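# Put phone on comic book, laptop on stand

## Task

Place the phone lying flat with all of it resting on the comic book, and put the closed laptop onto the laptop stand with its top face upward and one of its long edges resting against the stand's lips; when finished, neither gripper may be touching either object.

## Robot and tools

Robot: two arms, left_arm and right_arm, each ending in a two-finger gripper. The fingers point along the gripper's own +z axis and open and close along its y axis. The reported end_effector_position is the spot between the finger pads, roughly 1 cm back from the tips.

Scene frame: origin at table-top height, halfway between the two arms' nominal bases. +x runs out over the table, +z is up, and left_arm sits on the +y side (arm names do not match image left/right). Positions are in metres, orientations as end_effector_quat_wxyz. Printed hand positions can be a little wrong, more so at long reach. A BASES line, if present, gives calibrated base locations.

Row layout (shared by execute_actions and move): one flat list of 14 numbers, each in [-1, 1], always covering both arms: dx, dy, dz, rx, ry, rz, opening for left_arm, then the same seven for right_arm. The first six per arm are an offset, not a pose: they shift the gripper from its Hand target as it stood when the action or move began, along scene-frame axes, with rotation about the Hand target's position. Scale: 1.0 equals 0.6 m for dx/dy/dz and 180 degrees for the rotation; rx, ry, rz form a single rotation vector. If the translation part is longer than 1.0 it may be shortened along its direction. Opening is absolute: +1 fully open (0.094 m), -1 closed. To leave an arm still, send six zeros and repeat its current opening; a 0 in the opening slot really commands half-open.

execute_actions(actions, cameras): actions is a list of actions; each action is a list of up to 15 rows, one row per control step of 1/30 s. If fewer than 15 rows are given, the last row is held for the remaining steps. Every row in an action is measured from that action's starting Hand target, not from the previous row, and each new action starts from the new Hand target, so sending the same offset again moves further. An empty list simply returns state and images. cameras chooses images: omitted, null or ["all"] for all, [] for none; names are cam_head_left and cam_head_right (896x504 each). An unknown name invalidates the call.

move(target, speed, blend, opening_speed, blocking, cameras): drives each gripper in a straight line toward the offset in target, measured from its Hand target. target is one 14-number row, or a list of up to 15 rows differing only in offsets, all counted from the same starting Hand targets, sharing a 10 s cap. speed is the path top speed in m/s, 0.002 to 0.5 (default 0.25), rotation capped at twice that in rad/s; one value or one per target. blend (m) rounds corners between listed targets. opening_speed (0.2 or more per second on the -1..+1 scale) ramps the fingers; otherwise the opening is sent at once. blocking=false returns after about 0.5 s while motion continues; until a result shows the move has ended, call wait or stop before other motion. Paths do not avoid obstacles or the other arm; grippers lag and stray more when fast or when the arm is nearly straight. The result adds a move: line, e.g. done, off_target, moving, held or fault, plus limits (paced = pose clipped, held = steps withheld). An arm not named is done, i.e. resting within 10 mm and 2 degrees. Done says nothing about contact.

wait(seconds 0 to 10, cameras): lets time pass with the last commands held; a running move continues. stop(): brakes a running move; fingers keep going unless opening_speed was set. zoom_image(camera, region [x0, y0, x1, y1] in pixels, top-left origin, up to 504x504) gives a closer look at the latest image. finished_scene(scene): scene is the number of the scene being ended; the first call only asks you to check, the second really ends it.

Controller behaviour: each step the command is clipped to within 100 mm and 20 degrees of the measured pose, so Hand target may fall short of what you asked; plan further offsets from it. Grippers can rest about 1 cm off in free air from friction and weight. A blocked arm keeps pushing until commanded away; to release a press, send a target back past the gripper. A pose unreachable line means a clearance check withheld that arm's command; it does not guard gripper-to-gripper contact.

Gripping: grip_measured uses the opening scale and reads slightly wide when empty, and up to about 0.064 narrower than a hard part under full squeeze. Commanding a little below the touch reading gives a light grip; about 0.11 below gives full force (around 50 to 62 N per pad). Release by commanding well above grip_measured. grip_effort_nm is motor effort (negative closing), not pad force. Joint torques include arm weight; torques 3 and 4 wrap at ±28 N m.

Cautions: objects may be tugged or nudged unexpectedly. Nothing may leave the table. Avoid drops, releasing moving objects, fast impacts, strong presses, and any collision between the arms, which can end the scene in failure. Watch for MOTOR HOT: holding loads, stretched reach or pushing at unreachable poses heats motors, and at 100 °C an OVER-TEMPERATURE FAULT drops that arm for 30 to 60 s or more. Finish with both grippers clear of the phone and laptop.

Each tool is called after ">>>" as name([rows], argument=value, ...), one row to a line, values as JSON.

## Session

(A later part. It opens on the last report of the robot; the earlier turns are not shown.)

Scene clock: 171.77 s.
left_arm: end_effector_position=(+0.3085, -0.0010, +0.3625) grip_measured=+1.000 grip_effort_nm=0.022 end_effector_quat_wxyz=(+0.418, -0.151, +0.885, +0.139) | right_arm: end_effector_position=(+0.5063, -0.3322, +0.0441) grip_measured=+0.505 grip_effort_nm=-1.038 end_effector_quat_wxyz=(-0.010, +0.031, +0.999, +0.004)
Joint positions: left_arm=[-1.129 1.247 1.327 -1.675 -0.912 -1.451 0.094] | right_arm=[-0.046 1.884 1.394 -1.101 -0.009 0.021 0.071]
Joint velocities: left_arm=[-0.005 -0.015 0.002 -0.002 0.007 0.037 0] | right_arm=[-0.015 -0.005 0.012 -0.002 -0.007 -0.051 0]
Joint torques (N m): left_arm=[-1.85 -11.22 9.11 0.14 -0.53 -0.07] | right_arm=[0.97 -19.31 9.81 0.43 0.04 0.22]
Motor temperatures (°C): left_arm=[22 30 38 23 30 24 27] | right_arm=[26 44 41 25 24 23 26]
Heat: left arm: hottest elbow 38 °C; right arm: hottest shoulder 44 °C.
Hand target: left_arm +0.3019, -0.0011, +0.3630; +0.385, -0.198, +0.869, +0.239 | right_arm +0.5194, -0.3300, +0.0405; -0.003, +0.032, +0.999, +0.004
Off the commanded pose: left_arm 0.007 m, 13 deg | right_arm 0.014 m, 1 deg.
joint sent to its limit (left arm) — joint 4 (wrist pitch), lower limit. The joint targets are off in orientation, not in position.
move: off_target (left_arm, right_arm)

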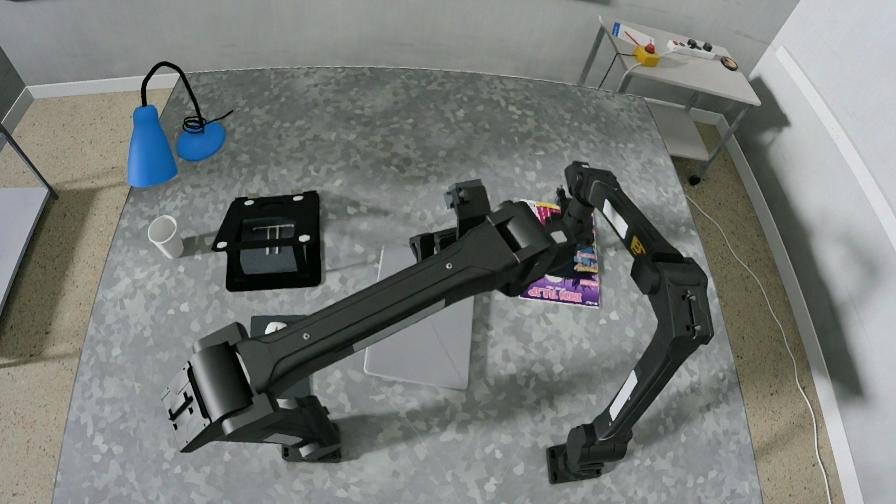

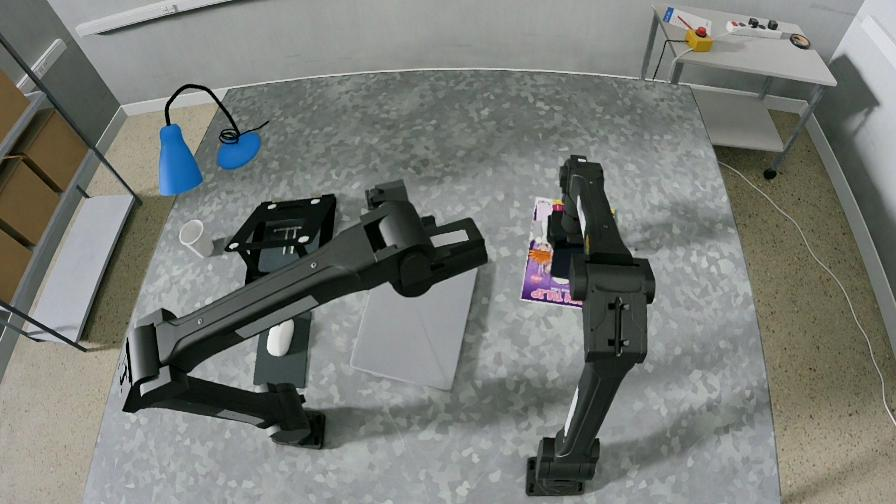

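>>> move(target=[0,0,0, 0,0,0, 1, 0,0,-0.035,0,0,0,0.1], speed=0.04, cameras=[])

>>> wait(seconds=0)

>>> zoom_image(camera="cam_head_left", region=[500, 190, 640, 320])

Scene clock: 177.50 s.
left_arm: end_effector_position=(+0.3085, -0.0010, +0.3625) grip_measured=+1.000 grip_effort_nm=0.022 end_effector_quat_wxyz=(+0.418, -0.151, +0.885, +0.139) | right_arm: end_effector_position=(+0.5155, -0.3325, +0.0305) grip_measured=+0.505 grip_effort_nm=-1.038 end_effector_quat_wxyz=(+0.001, +0.031, +1.000, +0.004)
Joint positions: left_arm=[-1.129 1.247 1.327 -1.675 -0.912 -1.451 0.094] | right_arm=[-0.046 1.91 1.394 -1.054 -0.009 0.021 0.071]
Joint velocities: left_arm=[0.005 0.005 0.007 -0.002 -0.037 -0.037 0] | right_arm=[-0.015 -0.005 -0.017 0.007 0.051 0.022 0.001]
Joint torques (N m): left_arm=[-2.55 -11.28 9.32 0.05 -0.45 -0.1] | right_arm=[0.85 -19.02 8.05 0.2 0.04 0.22]
Motor temperatures (°C): left_arm=[22 30 38 23 30 24 27] | right_arm=[26 44 41 25 24 23 27]
Heat: left arm: hottest elbow 38 °C; right arm: hottest shoulder 44 °C.
Hand target: left_arm +0.3019, -0.0011, +0.3630; +0.385, -0.198, +0.869, +0.239 | right_arm +0.5192, -0.3303, +0.0196; -0.003, +0.032, +0.999, +0.004
Off the commanded pose: left_arm 0.007 m, 13 deg | right_arm 0.012 m, 0 deg.
joint sent to its limit (left arm) — joint 4 (wrist pitch), lower limit. The joint targets are off in orientation, not in position.
move: off_target (left_arm, right_arm)
No camera images: "cameras" was empty.

Scene clock: 177.50 s.
left_arm: end_effector_position=(+0.3085, -0.0010, +0.3625) grip_measured=+1.000 grip_effort_nm=0.022 end_effector_quat_wxyz=(+0.418, -0.151, +0.885, +0.139) | right_arm: end_effector_position=(+0.5155, -0.3325, +0.0305) grip_measured=+0.505 grip_effort_nm=-1.038 end_effector_quat_wxyz=(+0.001, +0.031, +1.000, +0.004)
Joint positions: left_arm=[-1.129 1.247 1.327 -1.675 -0.912 -1.451 0.094] | right_arm=[-0.046 1.91 1.394 -1.054 -0.009 0.021 0.071]
Joint velocities: left_arm=[0.005 0.005 0.007 -0.002 -0.037 -0.037 0] | right_arm=[-0.015 -0.005 -0.017 0.007 0.051 0.022 0.001]
Joint torques (N m): left_arm=[-2.55 -11.28 9.32 0.05 -0.45 -0.1] | right_arm=[0.85 -19.02 8.05 0.2 0.04 0.22]
Motor temperatures (°C): left_arm=[22 30 38 23 30 24 27] | right_arm=[26 44 41 25 24 23 27]
Heat: left arm: hottest elbow 38 °C; right arm: hottest shoulder 44 °C.
Hand target: left_arm +0.3019, -0.0011, +0.3630; +0.385, -0.198, +0.869, +0.239 | right_arm +0.5192, -0.3303, +0.0196; -0.003, +0.032, +0.999, +0.004
Tool commands: left_gripper/opening=+1.0 right_gripper/opening=+0.1
Off the commanded pose: left_arm 0.007 m, 13 deg | right_arm 0.012 m, 0 deg.

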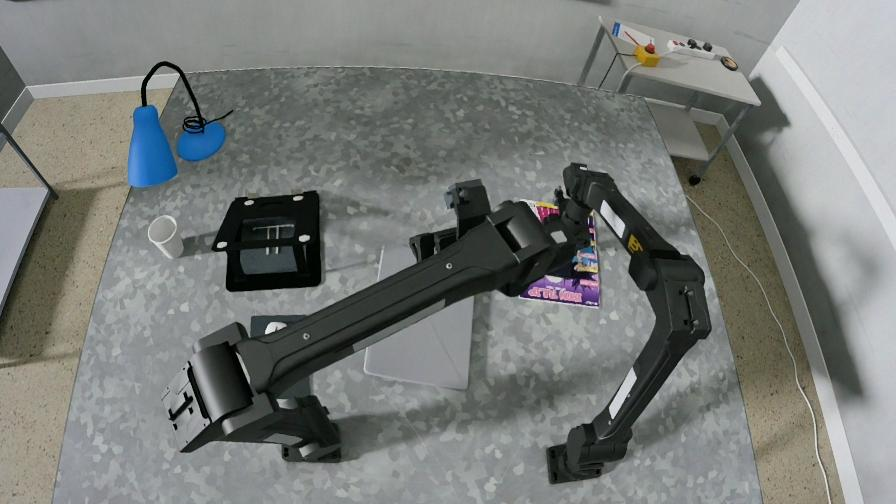

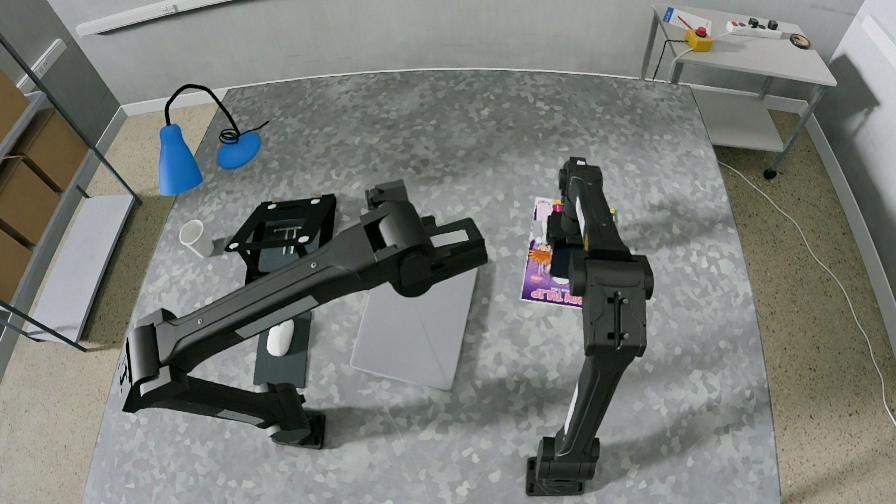

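Scaled by 3.600.

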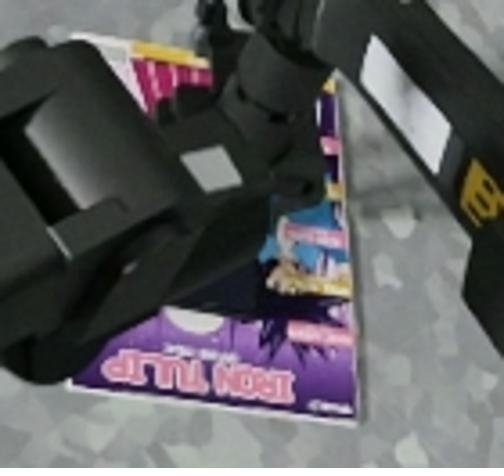

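>>> move(target=[0,0,0, 0,0,0, 1, 0,0,-0.016,0,0,0,0.1], speed=0.03, cameras=[])

>>> wait(seconds=0, cameras=[])

Scene clock: 180.40 s.
left_arm: end_effector_position=(+0.3085, -0.0010, +0.3625) grip_measured=+1.000 grip_effort_nm=0.022 end_effector_quat_wxyz=(+0.418, -0.151, +0.885, +0.139) | right_arm: end_effector_position=(+0.5194, -0.3327, +0.0245) grip_measured=+0.505 grip_effort_nm=-1.043 end_effector_quat_wxyz=(+0.005, +0.031, +1.000, +0.004)
Joint positions: left_arm=[-1.129 1.247 1.327 -1.675 -0.912 -1.451 0.094] | right_arm=[-0.046 1.922 1.394 -1.033 -0.009 0.021 0.071]
Joint velocities: left_arm=[0.005 0.005 -0.012 0.022 -0.037 -0.022 0] | right_arm=[-0.005 0.005 -0.007 0.022 0.051 -0.037 0]
Joint torques (N m): left_arm=[-2.26 -10.99 9.58 -0.06 -0.46 -0.02] | right_arm=[0.79 -18.78 7.36 0.64 0.04 0.22]
Motor temperatures (°C): left_arm=[22 30 38 23 30 24 27] | right_arm=[26 44 41 25 24 23 27]
Heat: left arm: hottest elbow 38 °C; right arm: hottest shoulder 44 °C.
Hand target: left_arm +0.3019, -0.0011, +0.3630; +0.385, -0.198, +0.869, +0.239 | right_arm +0.5190, -0.3304, +0.0100; -0.003, +0.032, +0.999, +0.004
Off the commanded pose: left_arm 0.007 m, 13 deg | right_arm 0.015 m, 1 deg.
joint sent to its limit (left arm) — joint 4 (wrist pitch), lower limit. The joint targets are off in orientation, not in position.
move: off_target (left_arm, right_arm)
No camera images: "cameras" was empty.

Scene clock: 180.40 s.
left_arm: end_effector_position=(+0.3085, -0.0010, +0.3625) grip_measured=+1.000 grip_effort_nm=0.022 end_effector_quat_wxyz=(+0.418, -0.151, +0.885, +0.139) | right_arm: end_effector_position=(+0.5194, -0.3327, +0.0245) grip_measured=+0.505 grip_effort_nm=-1.043 end_effector_quat_wxyz=(+0.005, +0.031, +1.000, +0.004)
Joint positions: left_arm=[-1.129 1.247 1.327 -1.675 -0.912 -1.451 0.094] | right_arm=[-0.046 1.922 1.394 -1.033 -0.009 0.021 0.071]
Joint velocities: left_arm=[0.005 0.005 -0.012 0.022 -0.037 -0.022 0] | right_arm=[-0.005 0.005 -0.007 0.022 0.051 -0.037 0]
Joint torques (N m): left_arm=[-2.26 -10.99 9.58 -0.06 -0.46 -0.02] | right_arm=[0.79 -18.78 7.36 0.64 0.04 0.22]
Motor temperatures (°C): left_arm=[22 30 38 23 30 24 27] | right_arm=[26 44 41 25 24 23 27]
Heat: left arm: hottest elbow 38 °C; right arm: hottest shoulder 44 °C.
Hand target: left_arm +0.3019, -0.0011, +0.3630; +0.385, -0.198, +0.869, +0.239 | right_arm +0.5190, -0.3304, +0.0100; -0.003, +0.032, +0.999, +0.004
Tool commands: left_gripper/opening=+1.0 right_gripper/opening=+0.1
Off the commanded pose: left_arm 0.007 m, 13 deg | right_arm 0.015 m, 1 deg.
No camera images: "cameras" was empty.

>>> move(target=[0,0,0, 0,0,0, 1, -0.008,0,-0.012,0,0,0,0.1], speed=0.03, cameras=[])

>>> wait(seconds=0, cameras=["cam_head_left","cam_head_right"])

>>> zoom_image(camera="cam_head_right", region=[510, 190, 610, 320])

Scene clock: 183.97 s.
left_arm: end_effector_position=(+0.3085, -0.0010, +0.3625) grip_measured=+1.000 grip_effort_nm=0.022 end_effector_quat_wxyz=(+0.418, -0.151, +0.885, +0.139) | right_arm: end_effector_position=(+0.5188, -0.3327, +0.0206) grip_measured=+0.505 grip_effort_nm=-1.043 end_effector_quat_wxyz=(+0.009, +0.031, +0.999, +0.004)
Joint positions: left_arm=[-1.129 1.247 1.327 -1.675 -0.912 -1.451 0.094] | right_arm=[-0.046 1.922 1.382 -1.013 -0.009 0.021 0.071]
Joint velocities: left_arm=[0.005 0.015 0.002 0.002 -0.022 0.051 0] | right_arm=[0.005 -0.005 0.007 0.002 0.037 0.066 -0.001]
Joint torques (N m): left_arm=[-2.26 -10.4 9.35 0.08 -0.46 -0.04] | right_arm=[0.85 -19.55 6.58 0.65 0.05 0.21]
Motor temperatures (°C): left_arm=[22 30 38 23 30 24 27] | right_arm=[26 44 40 25 24 23 27]
Heat: left arm: hottest elbow 38 °C; right arm: hottest shoulder 44 °C.
Hand target: left_arm +0.3019, -0.0011, +0.3630; +0.385, -0.198, +0.869, +0.239 | right_arm +0.5142, -0.3304, +0.0029; -0.003, +0.032, +0.999, +0.004
Off the commanded pose: left_arm 0.007 m, 13 deg | right_arm 0.018 m, 1 deg.
joint sent to its limit (left arm) — joint 4 (wrist pitch), lower limit. The joint targets are off in orientation, not in position.
move: off_target (left_arm, right_arm)
No camera images: "cameras" was empty.

Scene clock: 183.97 s.
left_arm: end_effector_position=(+0.3085, -0.0010, +0.3625) grip_measured=+1.000 grip_effort_nm=0.022 end_effector_quat_wxyz=(+0.418, -0.151, +0.885, +0.139) | right_arm: end_effector_position=(+0.5188, -0.3327, +0.0206) grip_measured=+0.505 grip_effort_nm=-1.043 end_effector_quat_wxyz=(+0.009, +0.031, +0.999, +0.004)
Joint positions: left_arm=[-1.129 1.247 1.327 -1.675 -0.912 -1.451 0.094] | right_arm=[-0.046 1.922 1.382 -1.013 -0.009 0.021 0.071]
Joint velocities: left_arm=[0.005 0.015 0.002 0.002 -0.022 0.051 0] | right_arm=[0.005 -0.005 0.007 0.002 0.037 0.066 -0.001]
Joint torques (N m): left_arm=[-2.26 -10.4 9.35 0.08 -0.46 -0.04] | right_arm=[0.85 -19.55 6.58 0.65 0.05 0.21]
Motor temperatures (°C): left_arm=[22 30 38 23 30 24 27] | right_arm=[26 44 40 25 24 23 27]
Heat: left arm: hottest elbow 38 °C; right arm: hottest shoulder 44 °C.
Hand target: left_arm +0.3019, -0.0011, +0.3630; +0.385, -0.198, +0.869, +0.239 | right_arm +0.5142, -0.3304, +0.0029; -0.003, +0.032, +0.999, +0.004
Tool commands: left_gripper/opening=+1.0 right_gripper/opening=+0.1
Off the commanded pose: left_arm 0.007 m, 13 deg | right_arm 0.018 m, 1 deg.

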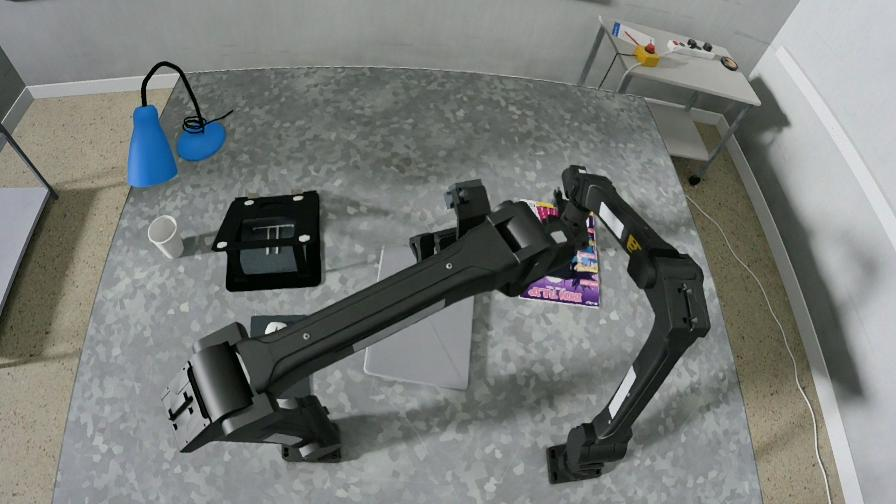

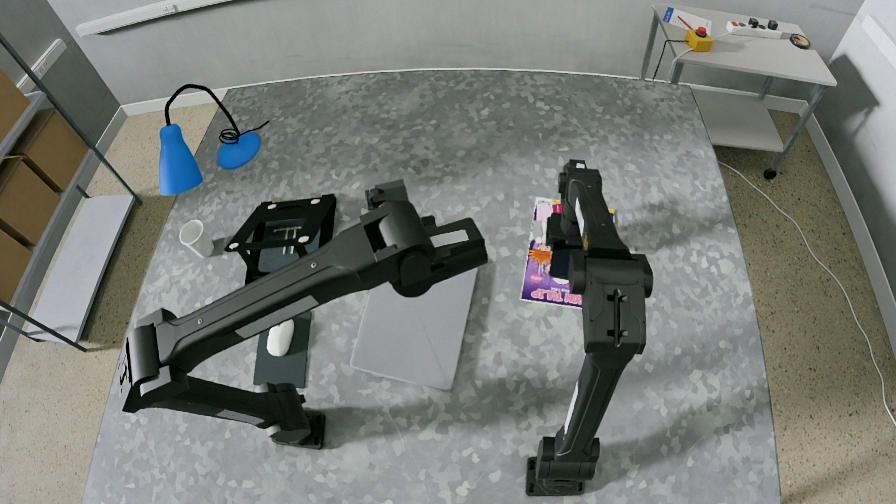

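Scaled by 3.877.

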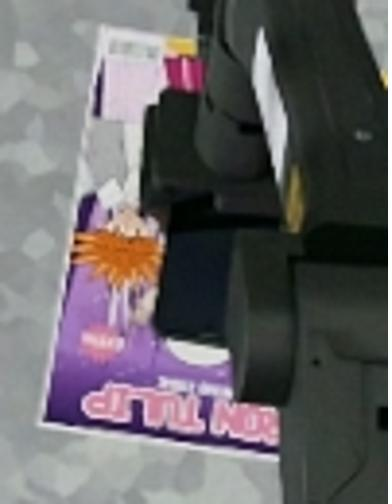

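>>> move(target=[0,0,0, 0,0,0, 1, 0.008,0,0.015,0,0,0,0.8], speed=0.03, opening_speed=0.5, cameras=[])

>>> move(target=[0,0,0, 0,0,0, 1, -0.015,0,0.18,0,0,0,0.9], speed=0.08, cameras=["cam_head_left","cam_head_right"])

>>> zoom_image(camera="cam_head_left", region=[500, 190, 640, 320])

Scene clock: 189.83 s.
left_arm: end_effector_position=(+0.3085, -0.0010, +0.3625) grip_measured=+1.000 grip_effort_nm=0.022 end_effector_quat_wxyz=(+0.418, -0.151, +0.885, +0.139) | right_arm: end_effector_position=(+0.5183, -0.3327, +0.0205) grip_measured=+0.798 grip_effort_nm=0.066 end_effector_quat_wxyz=(+0.008, +0.031, +0.999, +0.004)
Joint positions: left_arm=[-1.129 1.247 1.327 -1.675 -0.912 -1.451 0.094] | right_arm=[-0.046 1.922 1.382 -1.015 -0.009 0.021 0.084]
Joint velocities: left_arm=[-0.024 -0.005 -0.007 0.017 -0.037 0.037 0] | right_arm=[-0.005 0.015 -0.017 -0.007 0.066 0.007 0]
Joint torques (N m): left_arm=[-2.67 -10.64 9.2 -0.02 -0.44 -0.05] | right_arm=[0.85 -19.9 8.47 -0.18 0.05 0.21]
Motor temperatures (°C): left_arm=[22 30 38 23 30 24 27] | right_arm=[26 44 40 25 24 23 27]
Heat: left arm: hottest elbow 38 °C; right arm: hottest shoulder 44 °C.
Hand target: left_arm +0.3019, -0.0011, +0.3630; +0.385, -0.198, +0.869, +0.239 | right_arm +0.5191, -0.3304, +0.0118; -0.003, +0.032, +0.999, +0.004
Off the commanded pose: left_arm 0.007 m, 13 deg | right_arm 0.009 m, 1 deg.
joint sent to its limit (left arm) — joint 4 (wrist pitch), lower limit. The joint targets are off in orientation, not in position.
move: off_target (left_arm)
No camera images: "cameras" was empty.

Scene clock: 191.77 s.
left_arm: end_effector_position=(+0.3085, -0.0010, +0.3625) grip_measured=+1.000 grip_effort_nm=0.022 end_effector_quat_wxyz=(+0.418, -0.151, +0.885, +0.139) | right_arm: end_effector_position=(+0.4921, -0.3316, +0.0949) grip_measured=+0.899 grip_effort_nm=0.066 end_effector_quat_wxyz=(-0.031, +0.031, +0.999, +0.005)
Joint positions: left_arm=[-1.129 1.247 1.327 -1.675 -0.912 -1.451 0.094] | right_arm=[-0.046 1.82 1.443 -1.256 -0.009 0.022 0.089]
Joint velocities: left_arm=[0.005 -0.015 -0.027 0.002 0.007 0.007 0] | right_arm=[0.005 0.015 -0.012 0.017 -0.037 -0.037 0]
Joint torques (N m): left_arm=[-2.14 -10.29 9.42 -0.13 -0.5 -0.03] | right_arm=[0.97 -21.83 11.77 -0.36 0.03 0.22]
Motor temperatures (°C): left_arm=[22 30 38 23 30 24 27] | right_arm=[26 44 40 25 24 23 27]
Heat: left arm: hottest elbow 38 °C; right arm: hottest shoulder 44 °C.
Hand target: left_arm +0.3019, -0.0011, +0.3630; +0.385, -0.198, +0.869, +0.239 | right_arm +0.5113, -0.3288, +0.1198; -0.003, +0.032, +0.999, +0.004
Off the commanded pose: left_arm 0.007 m, 13 deg | right_arm 0.031 m, 3 deg.
joint sent to its limit (left arm) — joint 4 (wrist pitch), lower limit. The joint targets are off in orientation, not in position.
move: off_target (left_arm, right_arm)

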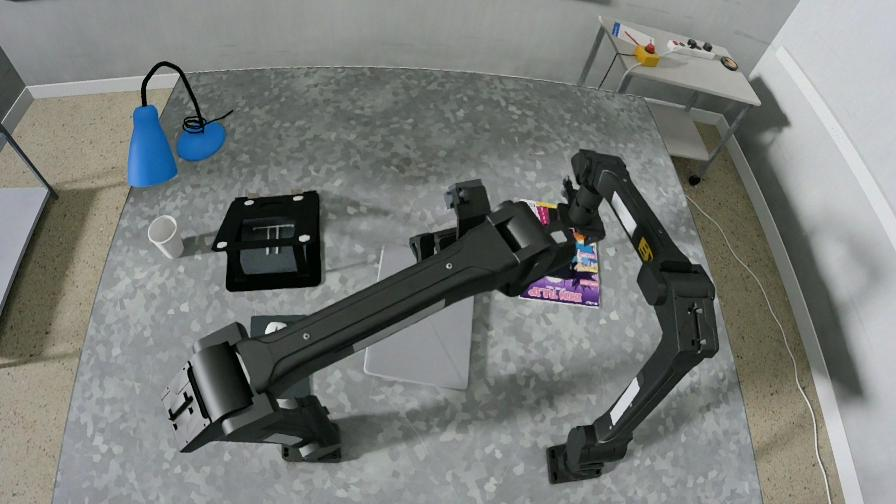

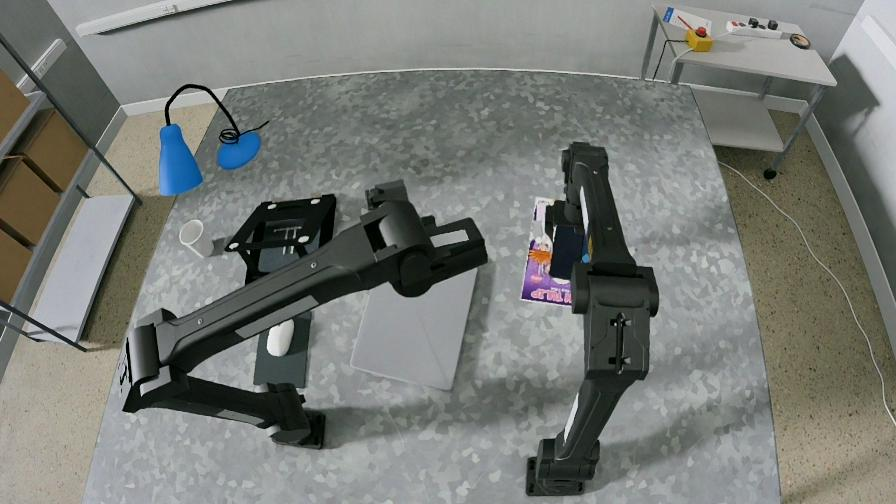

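Scaled by 3.600.

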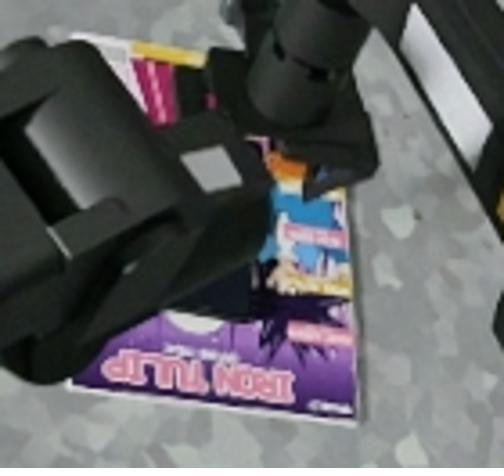

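>>> move(target=[0.0,0.5,0.0, 0,0,0, 1, -0.15,-0.2,0.2,0,0,0,0.9], speed=0.2, cameras=["cam_head_left","cam_head_right"])

>>> zoom_image(camera="cam_head_left", region=[350, 230, 490, 400])

>>> zoom_image(camera="cam_head_right", region=[340, 230, 490, 400])

>>> zoom_image(camera="cam_head_left", region=[500, 190, 640, 320])

Scene clock: 222.40 s.
left_arm: end_effector_position=(+0.3054, +0.2969, +0.3665) grip_measured=+1.000 grip_effort_nm=0.022 end_effector_quat_wxyz=(+0.381, -0.194, +0.871, +0.244) | right_arm: end_effector_position=(+0.4093, -0.4395, +0.2154) grip_measured=+0.899 grip_effort_nm=0.066 end_effector_quat_wxyz=(-0.031, +0.032, +0.999, +0.011)
Joint positions: left_arm=[-0.272 0.685 0.967 -1.243 -0.765 -0.431 0.094] | right_arm=[-0.291 1.58 1.454 -1.51 -0.005 -0.222 0.089]
Joint velocities: left_arm=[0.005 -0.015 0.002 -0.022 -0.051 -0.022 0] | right_arm=[-0.024 0.015 -0.002 -0.007 -0.037 -0.007 0]
Joint torques (N m): left_arm=[-0.73 -3.43 9.94 1.8 -0.33 0.05] | right_arm=[-0.03 -18.14 12.81 -0.27 0 0.09]
Motor temperatures (°C): left_arm=[22 30 37 23 30 24 27] | right_arm=[26 44 43 25 24 23 26]
Heat: left arm: hottest elbow 37 °C; right arm: hottest shoulder 44 °C.
Hand target: left_arm +0.3043, +0.3007, +0.3665; +0.385, -0.199, +0.868, +0.243 | right_arm +0.4217, -0.4474, +0.2424; -0.002, +0.032, +0.999, +0.004
Off the commanded pose: left_arm 0.005 m, 1 deg | right_arm 0.029 m, 3 deg.
move: off_target (right_arm)

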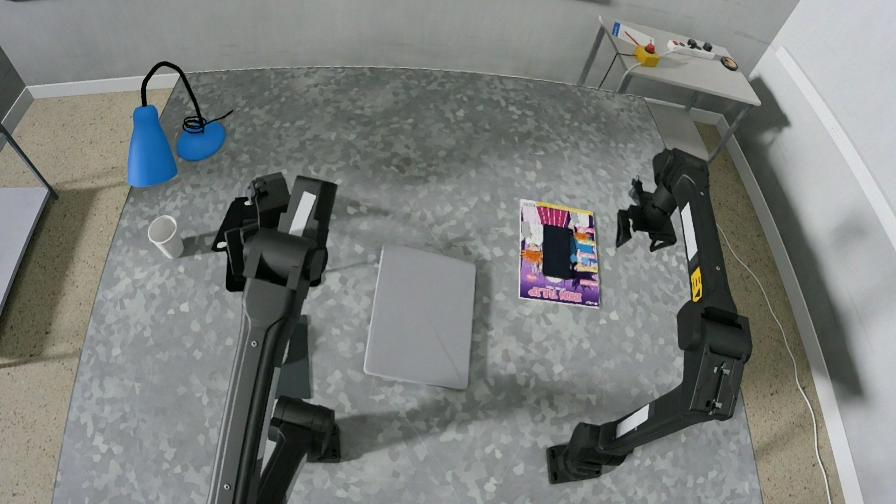

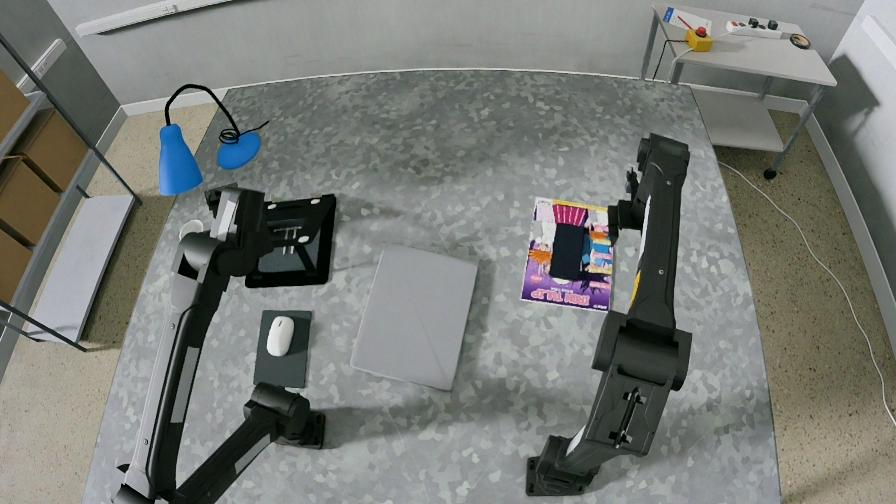

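Scaled by 2.965.

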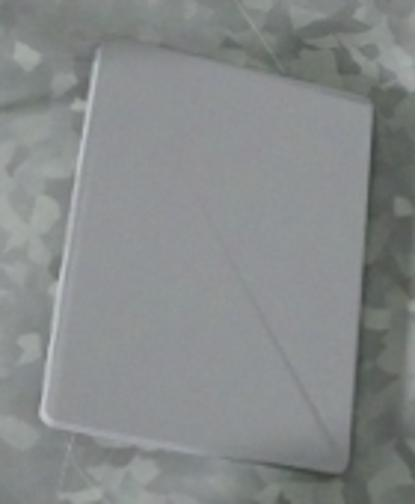

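Scaled by 2.965.

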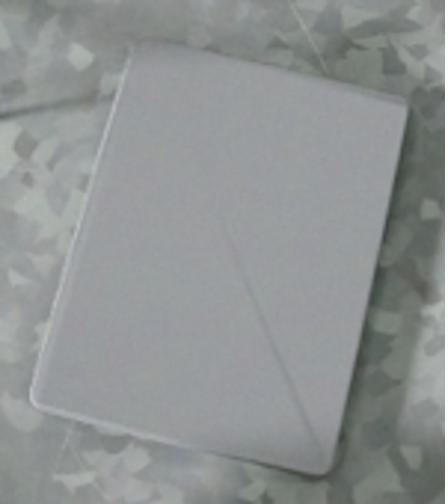

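Scaled by 3.600.

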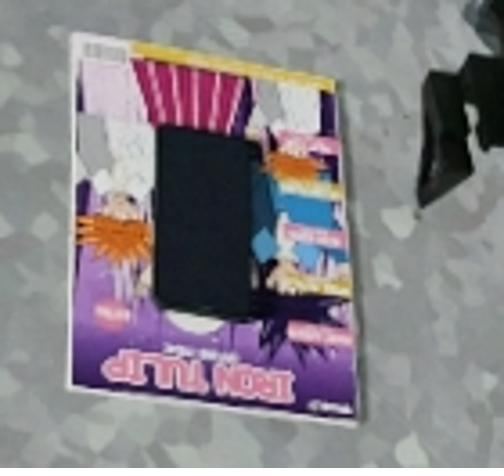

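>>> execute_actions(actions=[])

>>> zoom_image(camera="cam_head_left", region=[150, 150, 500, 420])

Scene clock: 235.90 s.
left_arm: end_effector_position=(+0.3054, +0.2969, +0.3665) grip_measured=+1.000 grip_effort_nm=0.027 end_effector_quat_wxyz=(+0.380, -0.194, +0.871, +0.244) | right_arm: end_effector_position=(+0.4093, -0.4395, +0.2154) grip_measured=+0.899 grip_effort_nm=0.066 end_effector_quat_wxyz=(-0.031, +0.032, +0.999, +0.011)
Joint positions: left_arm=[-0.272 0.685 0.967 -1.243 -0.765 -0.43 0.094] | right_arm=[-0.291 1.58 1.454 -1.51 -0.005 -0.222 0.089]
Joint velocities: left_arm=[0.005 -0.005 0.007 -0.002 -0.007 0.022 0] | right_arm=[-0.024 -0.005 0.007 -0.007 0.007 0.022 -0.001]
Joint torques (N m): left_arm=[-0.26 -3.25 9.84 1.69 -0.31 0.17] | right_arm=[-0.09 -18.02 12.79 -0.28 -0.01 0.08]
Motor temperatures (°C): left_arm=[22 29 37 24 30 23 27] | right_arm=[26 44 47 25 24 23 26]
Heat: left arm: hottest elbow 37 °C; right arm: hottest elbow 47 °C.
Hand target: left_arm +0.3043, +0.3006, +0.3664; +0.385, -0.199, +0.868, +0.243 | right_arm +0.4217, -0.4474, +0.2424; -0.002, +0.032, +0.999, +0.004
Tool commands: left_gripper/opening=+1.0 right_gripper/opening=+0.9
Off the commanded pose: left_arm 0.005 m, 1 deg | right_arm 0.029 m, 3 deg.

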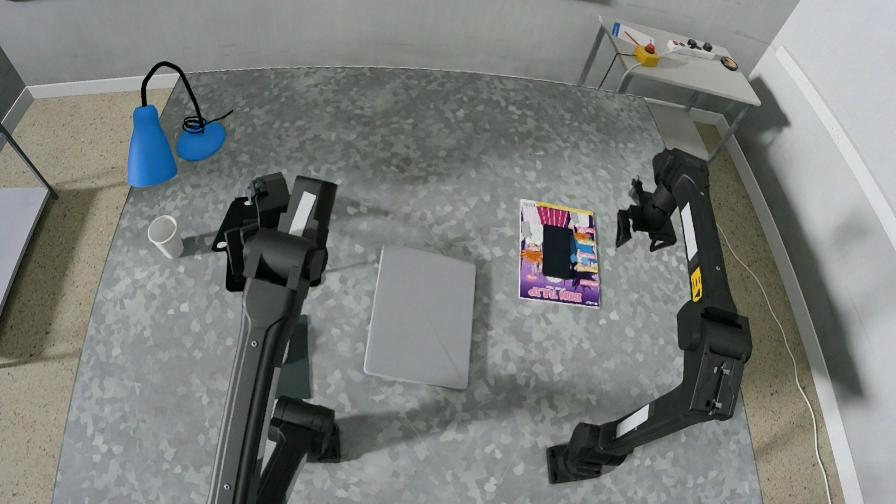

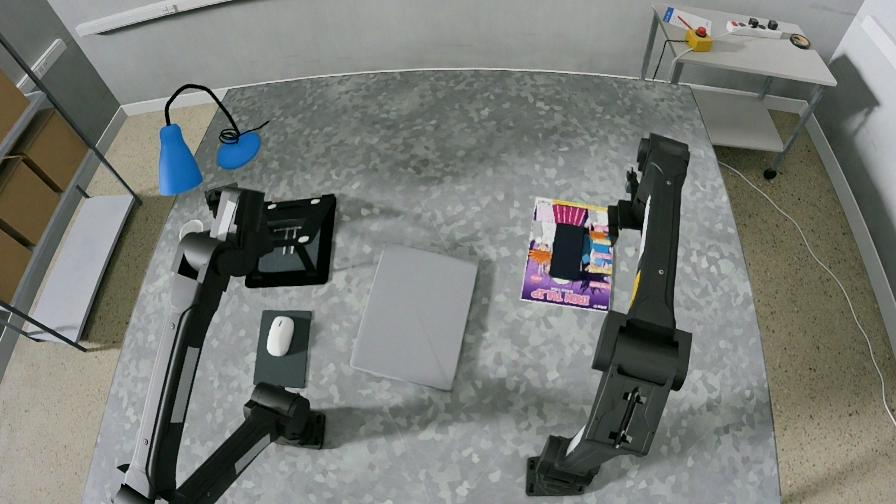

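Scaled by 1.440.

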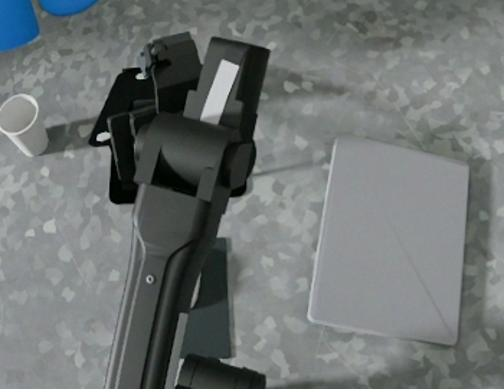

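>>> zoom_image(camera="cam_head_left", region=[355, 340, 475, 400])

>>> zoom_image(camera="cam_head_right", region=[345, 340, 465, 400])

>>> zoom_image(camera="cam_head_left", region=[360, 235, 480, 295])

>>> zoom_image(camera="cam_head_right", region=[230, 180, 350, 300])

Scaled by 4.200.

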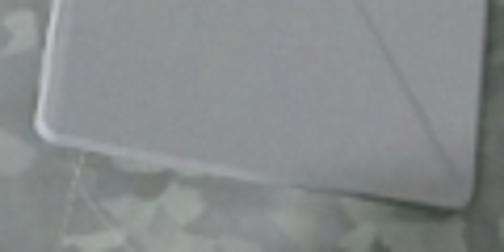

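Scaled by 4.200.

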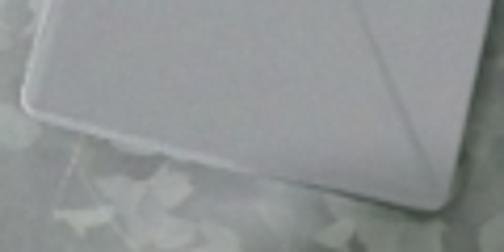

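Scaled by 4.200.

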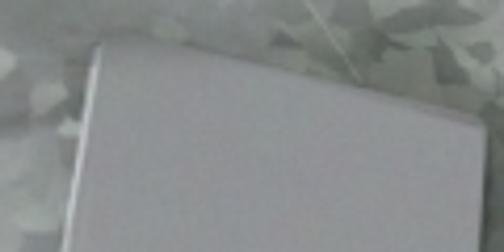

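Scaled by 4.200.

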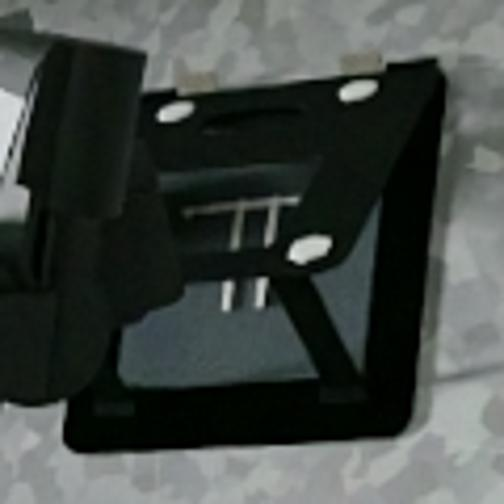

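>>> move(target=[0.252,0.423,-0.16,-0.162,0.257,-0.133,0.3,0,0,0,0,0,0,0.9], speed=0.2)

>>> zoom_image(camera="cam_head_left", region=[100, 150, 340, 320])

>>> zoom_image(camera="cam_head_right", region=[130, 150, 370, 320])

Scene clock: 265.97 s.
left_arm: end_effector_position=(+0.4462, +0.5397, +0.2448) grip_measured=+0.302 grip_effort_nm=-0.081 end_effector_quat_wxyz=(-0.029, +0.002, +1.000, -0.008) | right_arm: end_effector_position=(+0.4093, -0.4395, +0.2154) grip_measured=+0.899 grip_effort_nm=0.066 end_effector_quat_wxyz=(-0.031, +0.032, +0.999, +0.011)
Joint positions: left_arm=[0.589 1.709 1.694 -1.612 -0.02 0.62 0.061] | right_arm=[-0.291 1.58 1.454 -1.51 -0.005 -0.222 0.089]
Joint velocities: left_arm=[0.005 -0.015 0.002 -0.017 0.051 -0.066 0] | right_arm=[0.005 0.005 -0.012 -0.007 -0.037 -0.051 -0.001]
Joint torques (N m): left_arm=[-0.32 -16.91 16.13 -0.4 0.04 0.07] | right_arm=[-0.09 -18.14 12.78 -0.32 -0.01 0.09]
Motor temperatures (°C): left_arm=[22 29 38 24 29 23 27] | right_arm=[26 44 52 25 24 23 25]
Heat: left arm: hottest elbow 38 °C; right arm: hottest elbow 52 °C.
Hand target: left_arm +0.4563, +0.5542, +0.2670; -0.008, +0.001, +1.000, +0.006 | right_arm +0.4217, -0.4474, +0.2424; -0.002, +0.032, +0.999, +0.004
Off the commanded pose: left_arm 0.031 m, 3 deg | right_arm 0.031 m, 3 deg.
move: off_target (left_arm, right_arm)

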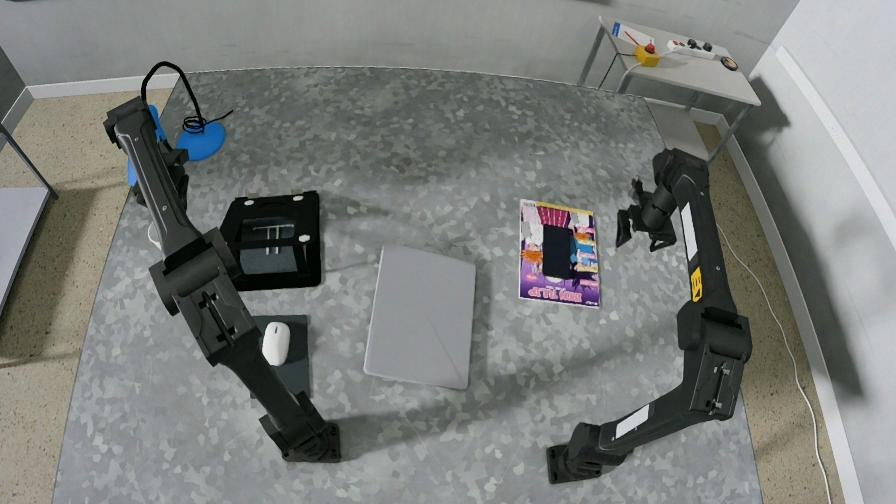

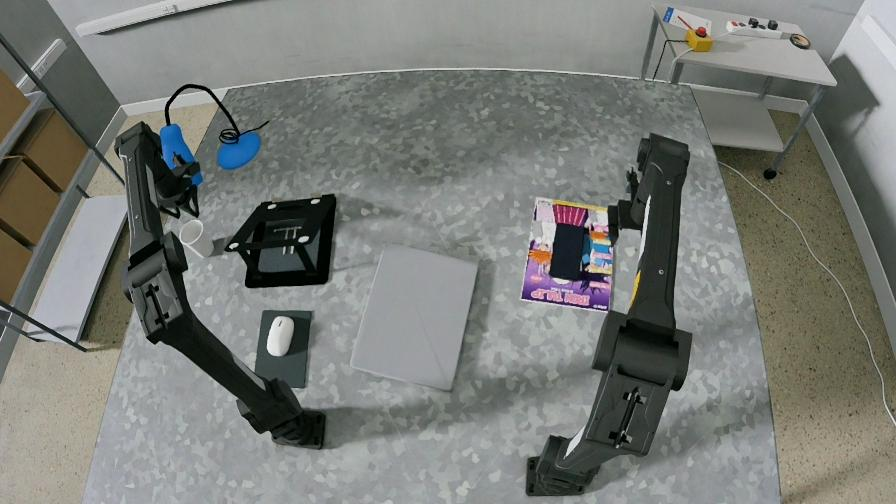

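Scaled by 2.100.

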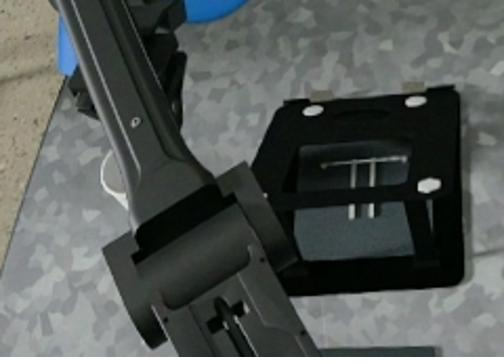

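Scaled by 2.100.

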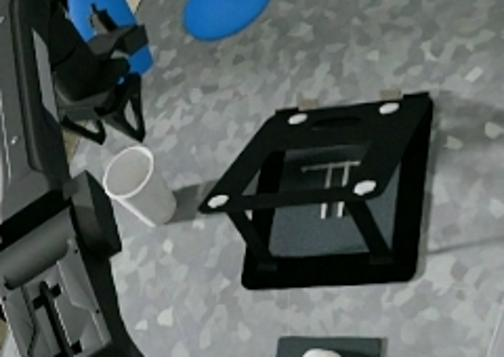

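>>> move(target=[0,0,-0.15,0,0,0,0.3,0,0,0,0,0,0,0.9], speed=0.15, cameras=["cam_head_right","cam_head_left"])

>>> zoom_image(camera="cam_head_right", region=[130, 170, 250, 290])

>>> zoom_image(camera="cam_head_left", region=[110, 170, 230, 290])

Scene clock: 274.53 s.
left_arm: end_effector_position=(+0.4580, +0.5481, +0.1820) grip_measured=+0.302 grip_effort_nm=-0.085 end_effector_quat_wxyz=(-0.008, +0.002, +1.000, +0.006) | right_arm: end_effector_position=(+0.4093, -0.4395, +0.2154) grip_measured=+0.899 grip_effort_nm=0.071 end_effector_quat_wxyz=(-0.031, +0.031, +0.999, +0.011)
Joint positions: left_arm=[0.589 1.73 1.557 -1.403 -0.02 0.621 0.061] | right_arm=[-0.291 1.58 1.454 -1.51 -0.005 -0.222 0.089]
Joint velocities: left_arm=[0.005 -0.005 -0.007 0.012 0.037 -0.037 0.001] | right_arm=[-0.005 0.005 -0.012 -0.017 -0.095 0.007 0]
Joint torques (N m): left_arm=[-0.32 -17.9 9.2 0.73 0.08 0.13] | right_arm=[-0.09 -18.08 12.78 -0.29 -0.01 0.09]
Motor temperatures (°C): left_arm=[22 30 40 24 29 23 27] | right_arm=[26 44 53 25 24 23 25]
Heat: left arm: hottest elbow 40 °C; right arm: hottest elbow 53 °C.
Hand target: left_arm +0.4559, +0.5529, +0.1769; -0.008, +0.001, +1.000, +0.006 | right_arm +0.4217, -0.4474, +0.2424; -0.002, +0.032, +0.999, +0.004
Off the commanded pose: left_arm 0.008 m, 0 deg | right_arm 0.031 m, 3 deg.
move: off_target (right_arm)

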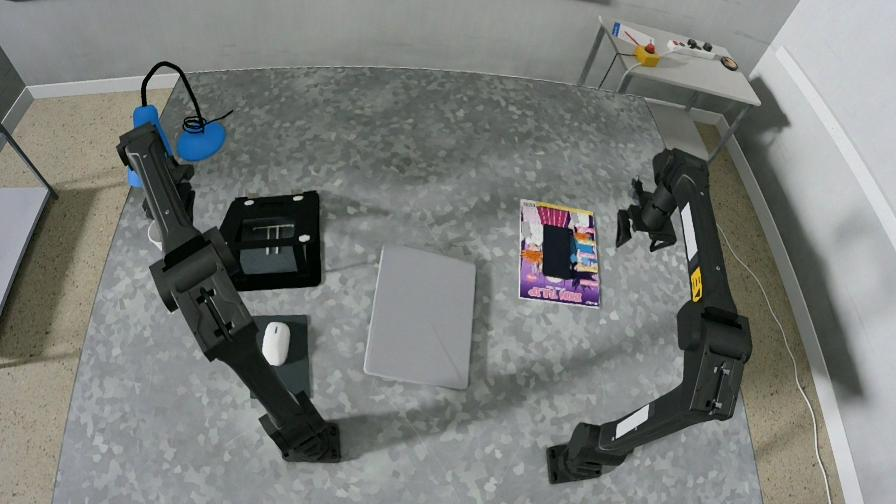

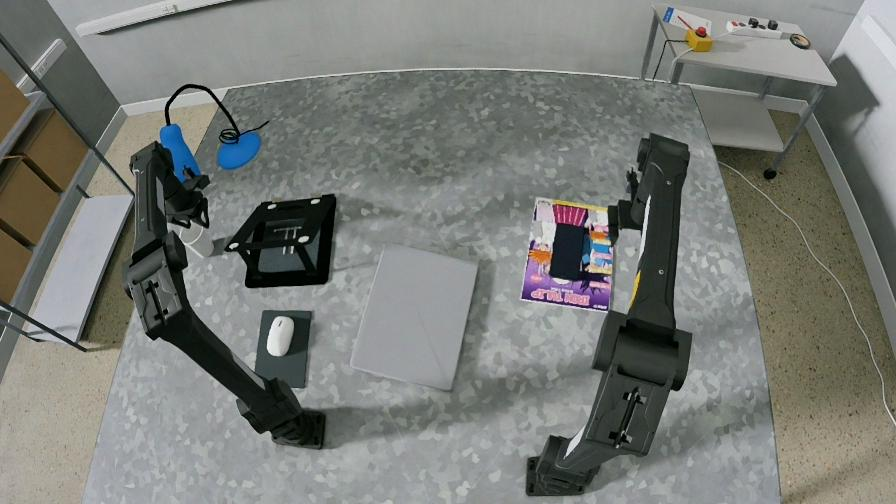

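Scaled by 4.200.

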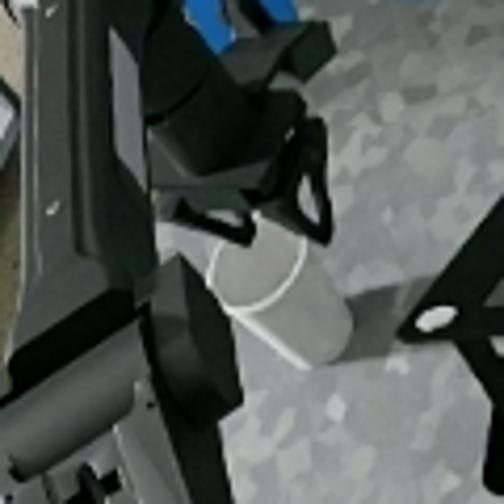

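Scaled by 4.200.

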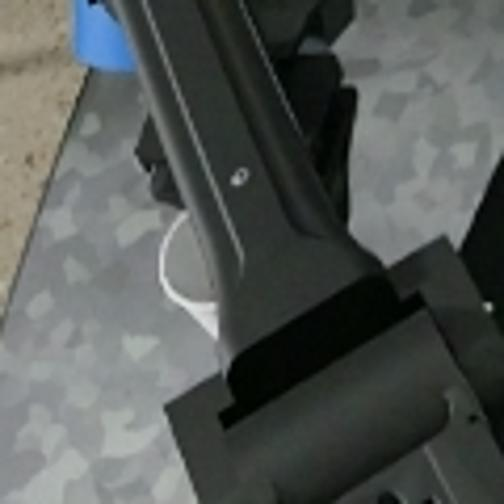

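>>> move(target=[0.107,0.103,-0.08,0,0,0,0.3,0,0,0,0,0,0,0.9], speed=0.15, cameras=["cam_head_right"])

>>> zoom_image(camera="cam_head_right", region=[130, 170, 250, 290])

Scene clock: 287.50 s.
left_arm: end_effector_position=(+0.4749, +0.5648, +0.1312) grip_measured=+0.302 grip_effort_nm=-0.081 end_effector_quat_wxyz=(-0.049, +0.013, +0.998, -0.023) | right_arm: end_effector_position=(+0.4093, -0.4395, +0.2154) grip_measured=+0.899 grip_effort_nm=0.066 end_effector_quat_wxyz=(-0.031, +0.031, +0.999, +0.011)
Joint positions: left_arm=[0.595 1.884 1.634 -1.427 -0.022 0.649 0.061] | right_arm=[-0.291 1.58 1.454 -1.51 -0.005 -0.222 0.089]
Joint velocities: left_arm=[0.005 0.005 -0.002 0.007 0.081 0.037 -0.002] | right_arm=[-0.015 0.005 0.002 -0.007 -0.066 -0.066 0]
Joint torques (N m): left_arm=[0.38 -13.16 21.91 2.11 0.03 0.03] | right_arm=[-0.09 -18.02 12.81 -0.31 -0.01 0.09]
Motor temperatures (°C): left_arm=[22 30 39 24 29 23 27] | right_arm=[26 44 53 25 24 23 25]
Heat: left arm: hottest elbow 39 °C; right arm: hottest elbow 53 °C.
Hand target: left_arm +0.5207, +0.6135, +0.1283; -0.008, +0.001, +1.000, +0.006 | right_arm +0.4217, -0.4474, +0.2424; -0.002, +0.032, +0.999, +0.004
Off the commanded pose: left_arm 0.067 m, 6 deg | right_arm 0.031 m, 3 deg.
move: off_target (left_arm, right_arm)
Images, in order (width x height): cam_head_right 896x504.

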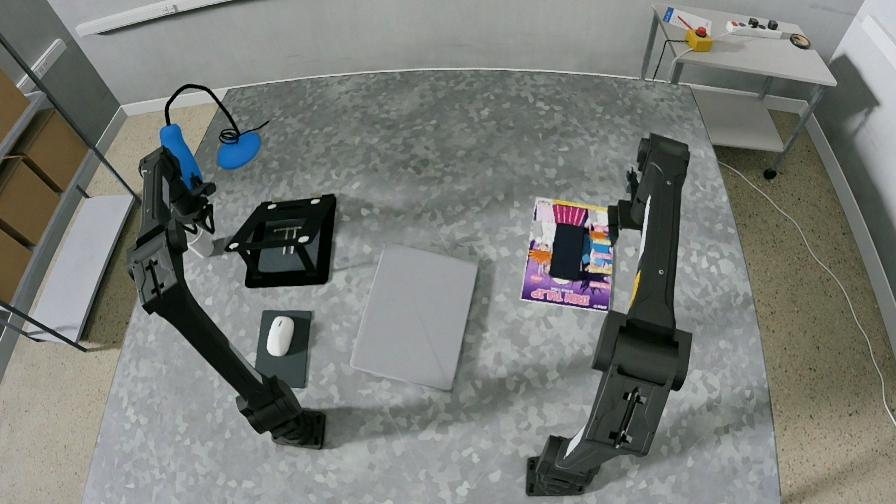

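Scaled by 4.200.

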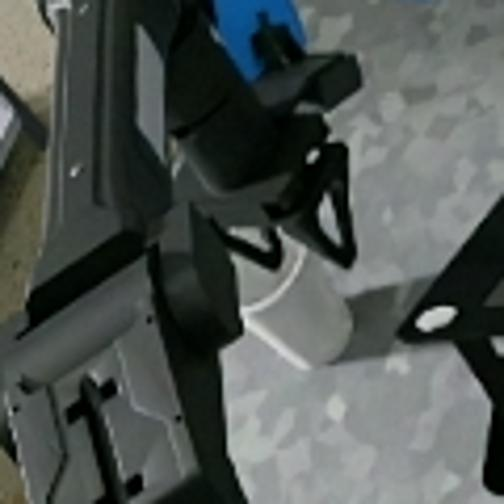

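>>> move(target=[0,0,0.03,0,0,0,0.3,0,0,0,0,0,0,0.9], speed=0.15, cameras=["cam_head_right"])

>>> zoom_image(camera="cam_head_right", region=[130, 170, 250, 290])

Scene clock: 290.97 s.
left_arm: end_effector_position=(+0.4873, +0.5710, +0.1450) grip_measured=+0.302 grip_effort_nm=-0.081 end_effector_quat_wxyz=(-0.039, +0.038, +0.998, -0.024) | right_arm: end_effector_position=(+0.4093, -0.4395, +0.2154) grip_measured=+0.899 grip_effort_nm=0.061 end_effector_quat_wxyz=(-0.031, +0.031, +0.999, +0.011)
Joint positions: left_arm=[0.595 1.902 1.7 -1.461 -0.01 0.698 0.061] | right_arm=[-0.291 1.58 1.454 -1.51 -0.005 -0.222 0.089]
Joint velocities: left_arm=[0.005 0.005 -0.007 0.012 -0.095 -0.066 -0.001] | right_arm=[-0.015 -0.015 -0.007 -0.012 -0.007 -0.022 0.001]
Joint torques (N m): left_arm=[0.44 -14.33 19.97 1.76 -0.23 -0.48] | right_arm=[-0.15 -18.08 12.79 -0.29 0 0.09]
Motor temperatures (°C): left_arm=[22 30 41 24 29 23 27] | right_arm=[26 44 54 25 24 23 25]
Heat: left arm: hottest elbow 41 °C; right arm: hottest elbow 54 °C.
Hand target: left_arm +0.5208, +0.6137, +0.1463; -0.008, +0.001, +1.000, +0.006 | right_arm +0.4217, -0.4474, +0.2424; -0.002, +0.032, +0.999, +0.004
Off the commanded pose: left_arm 0.054 m, 7 deg | right_arm 0.031 m, 3 deg.
move: off_target (left_arm, right_arm)
Images, in order (width x height): cam_head_right 896x504.

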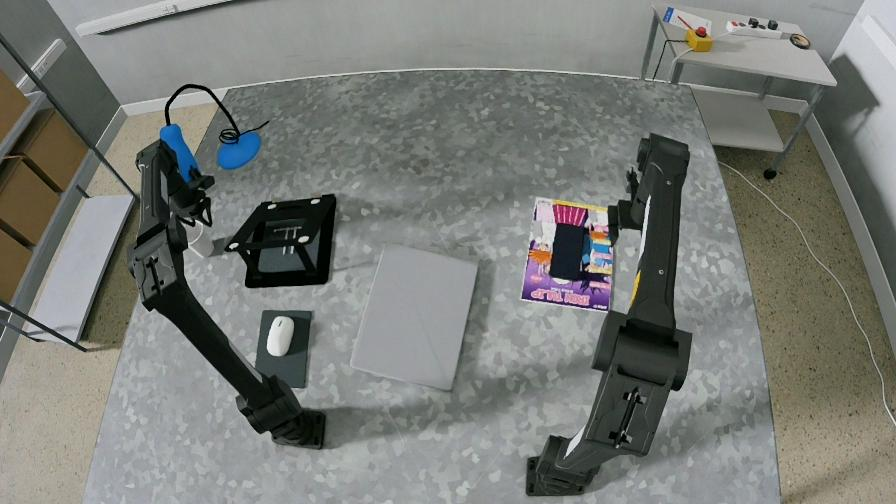

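Scaled by 4.200.

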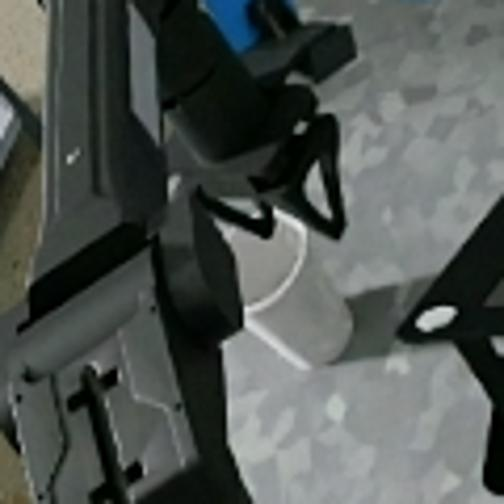

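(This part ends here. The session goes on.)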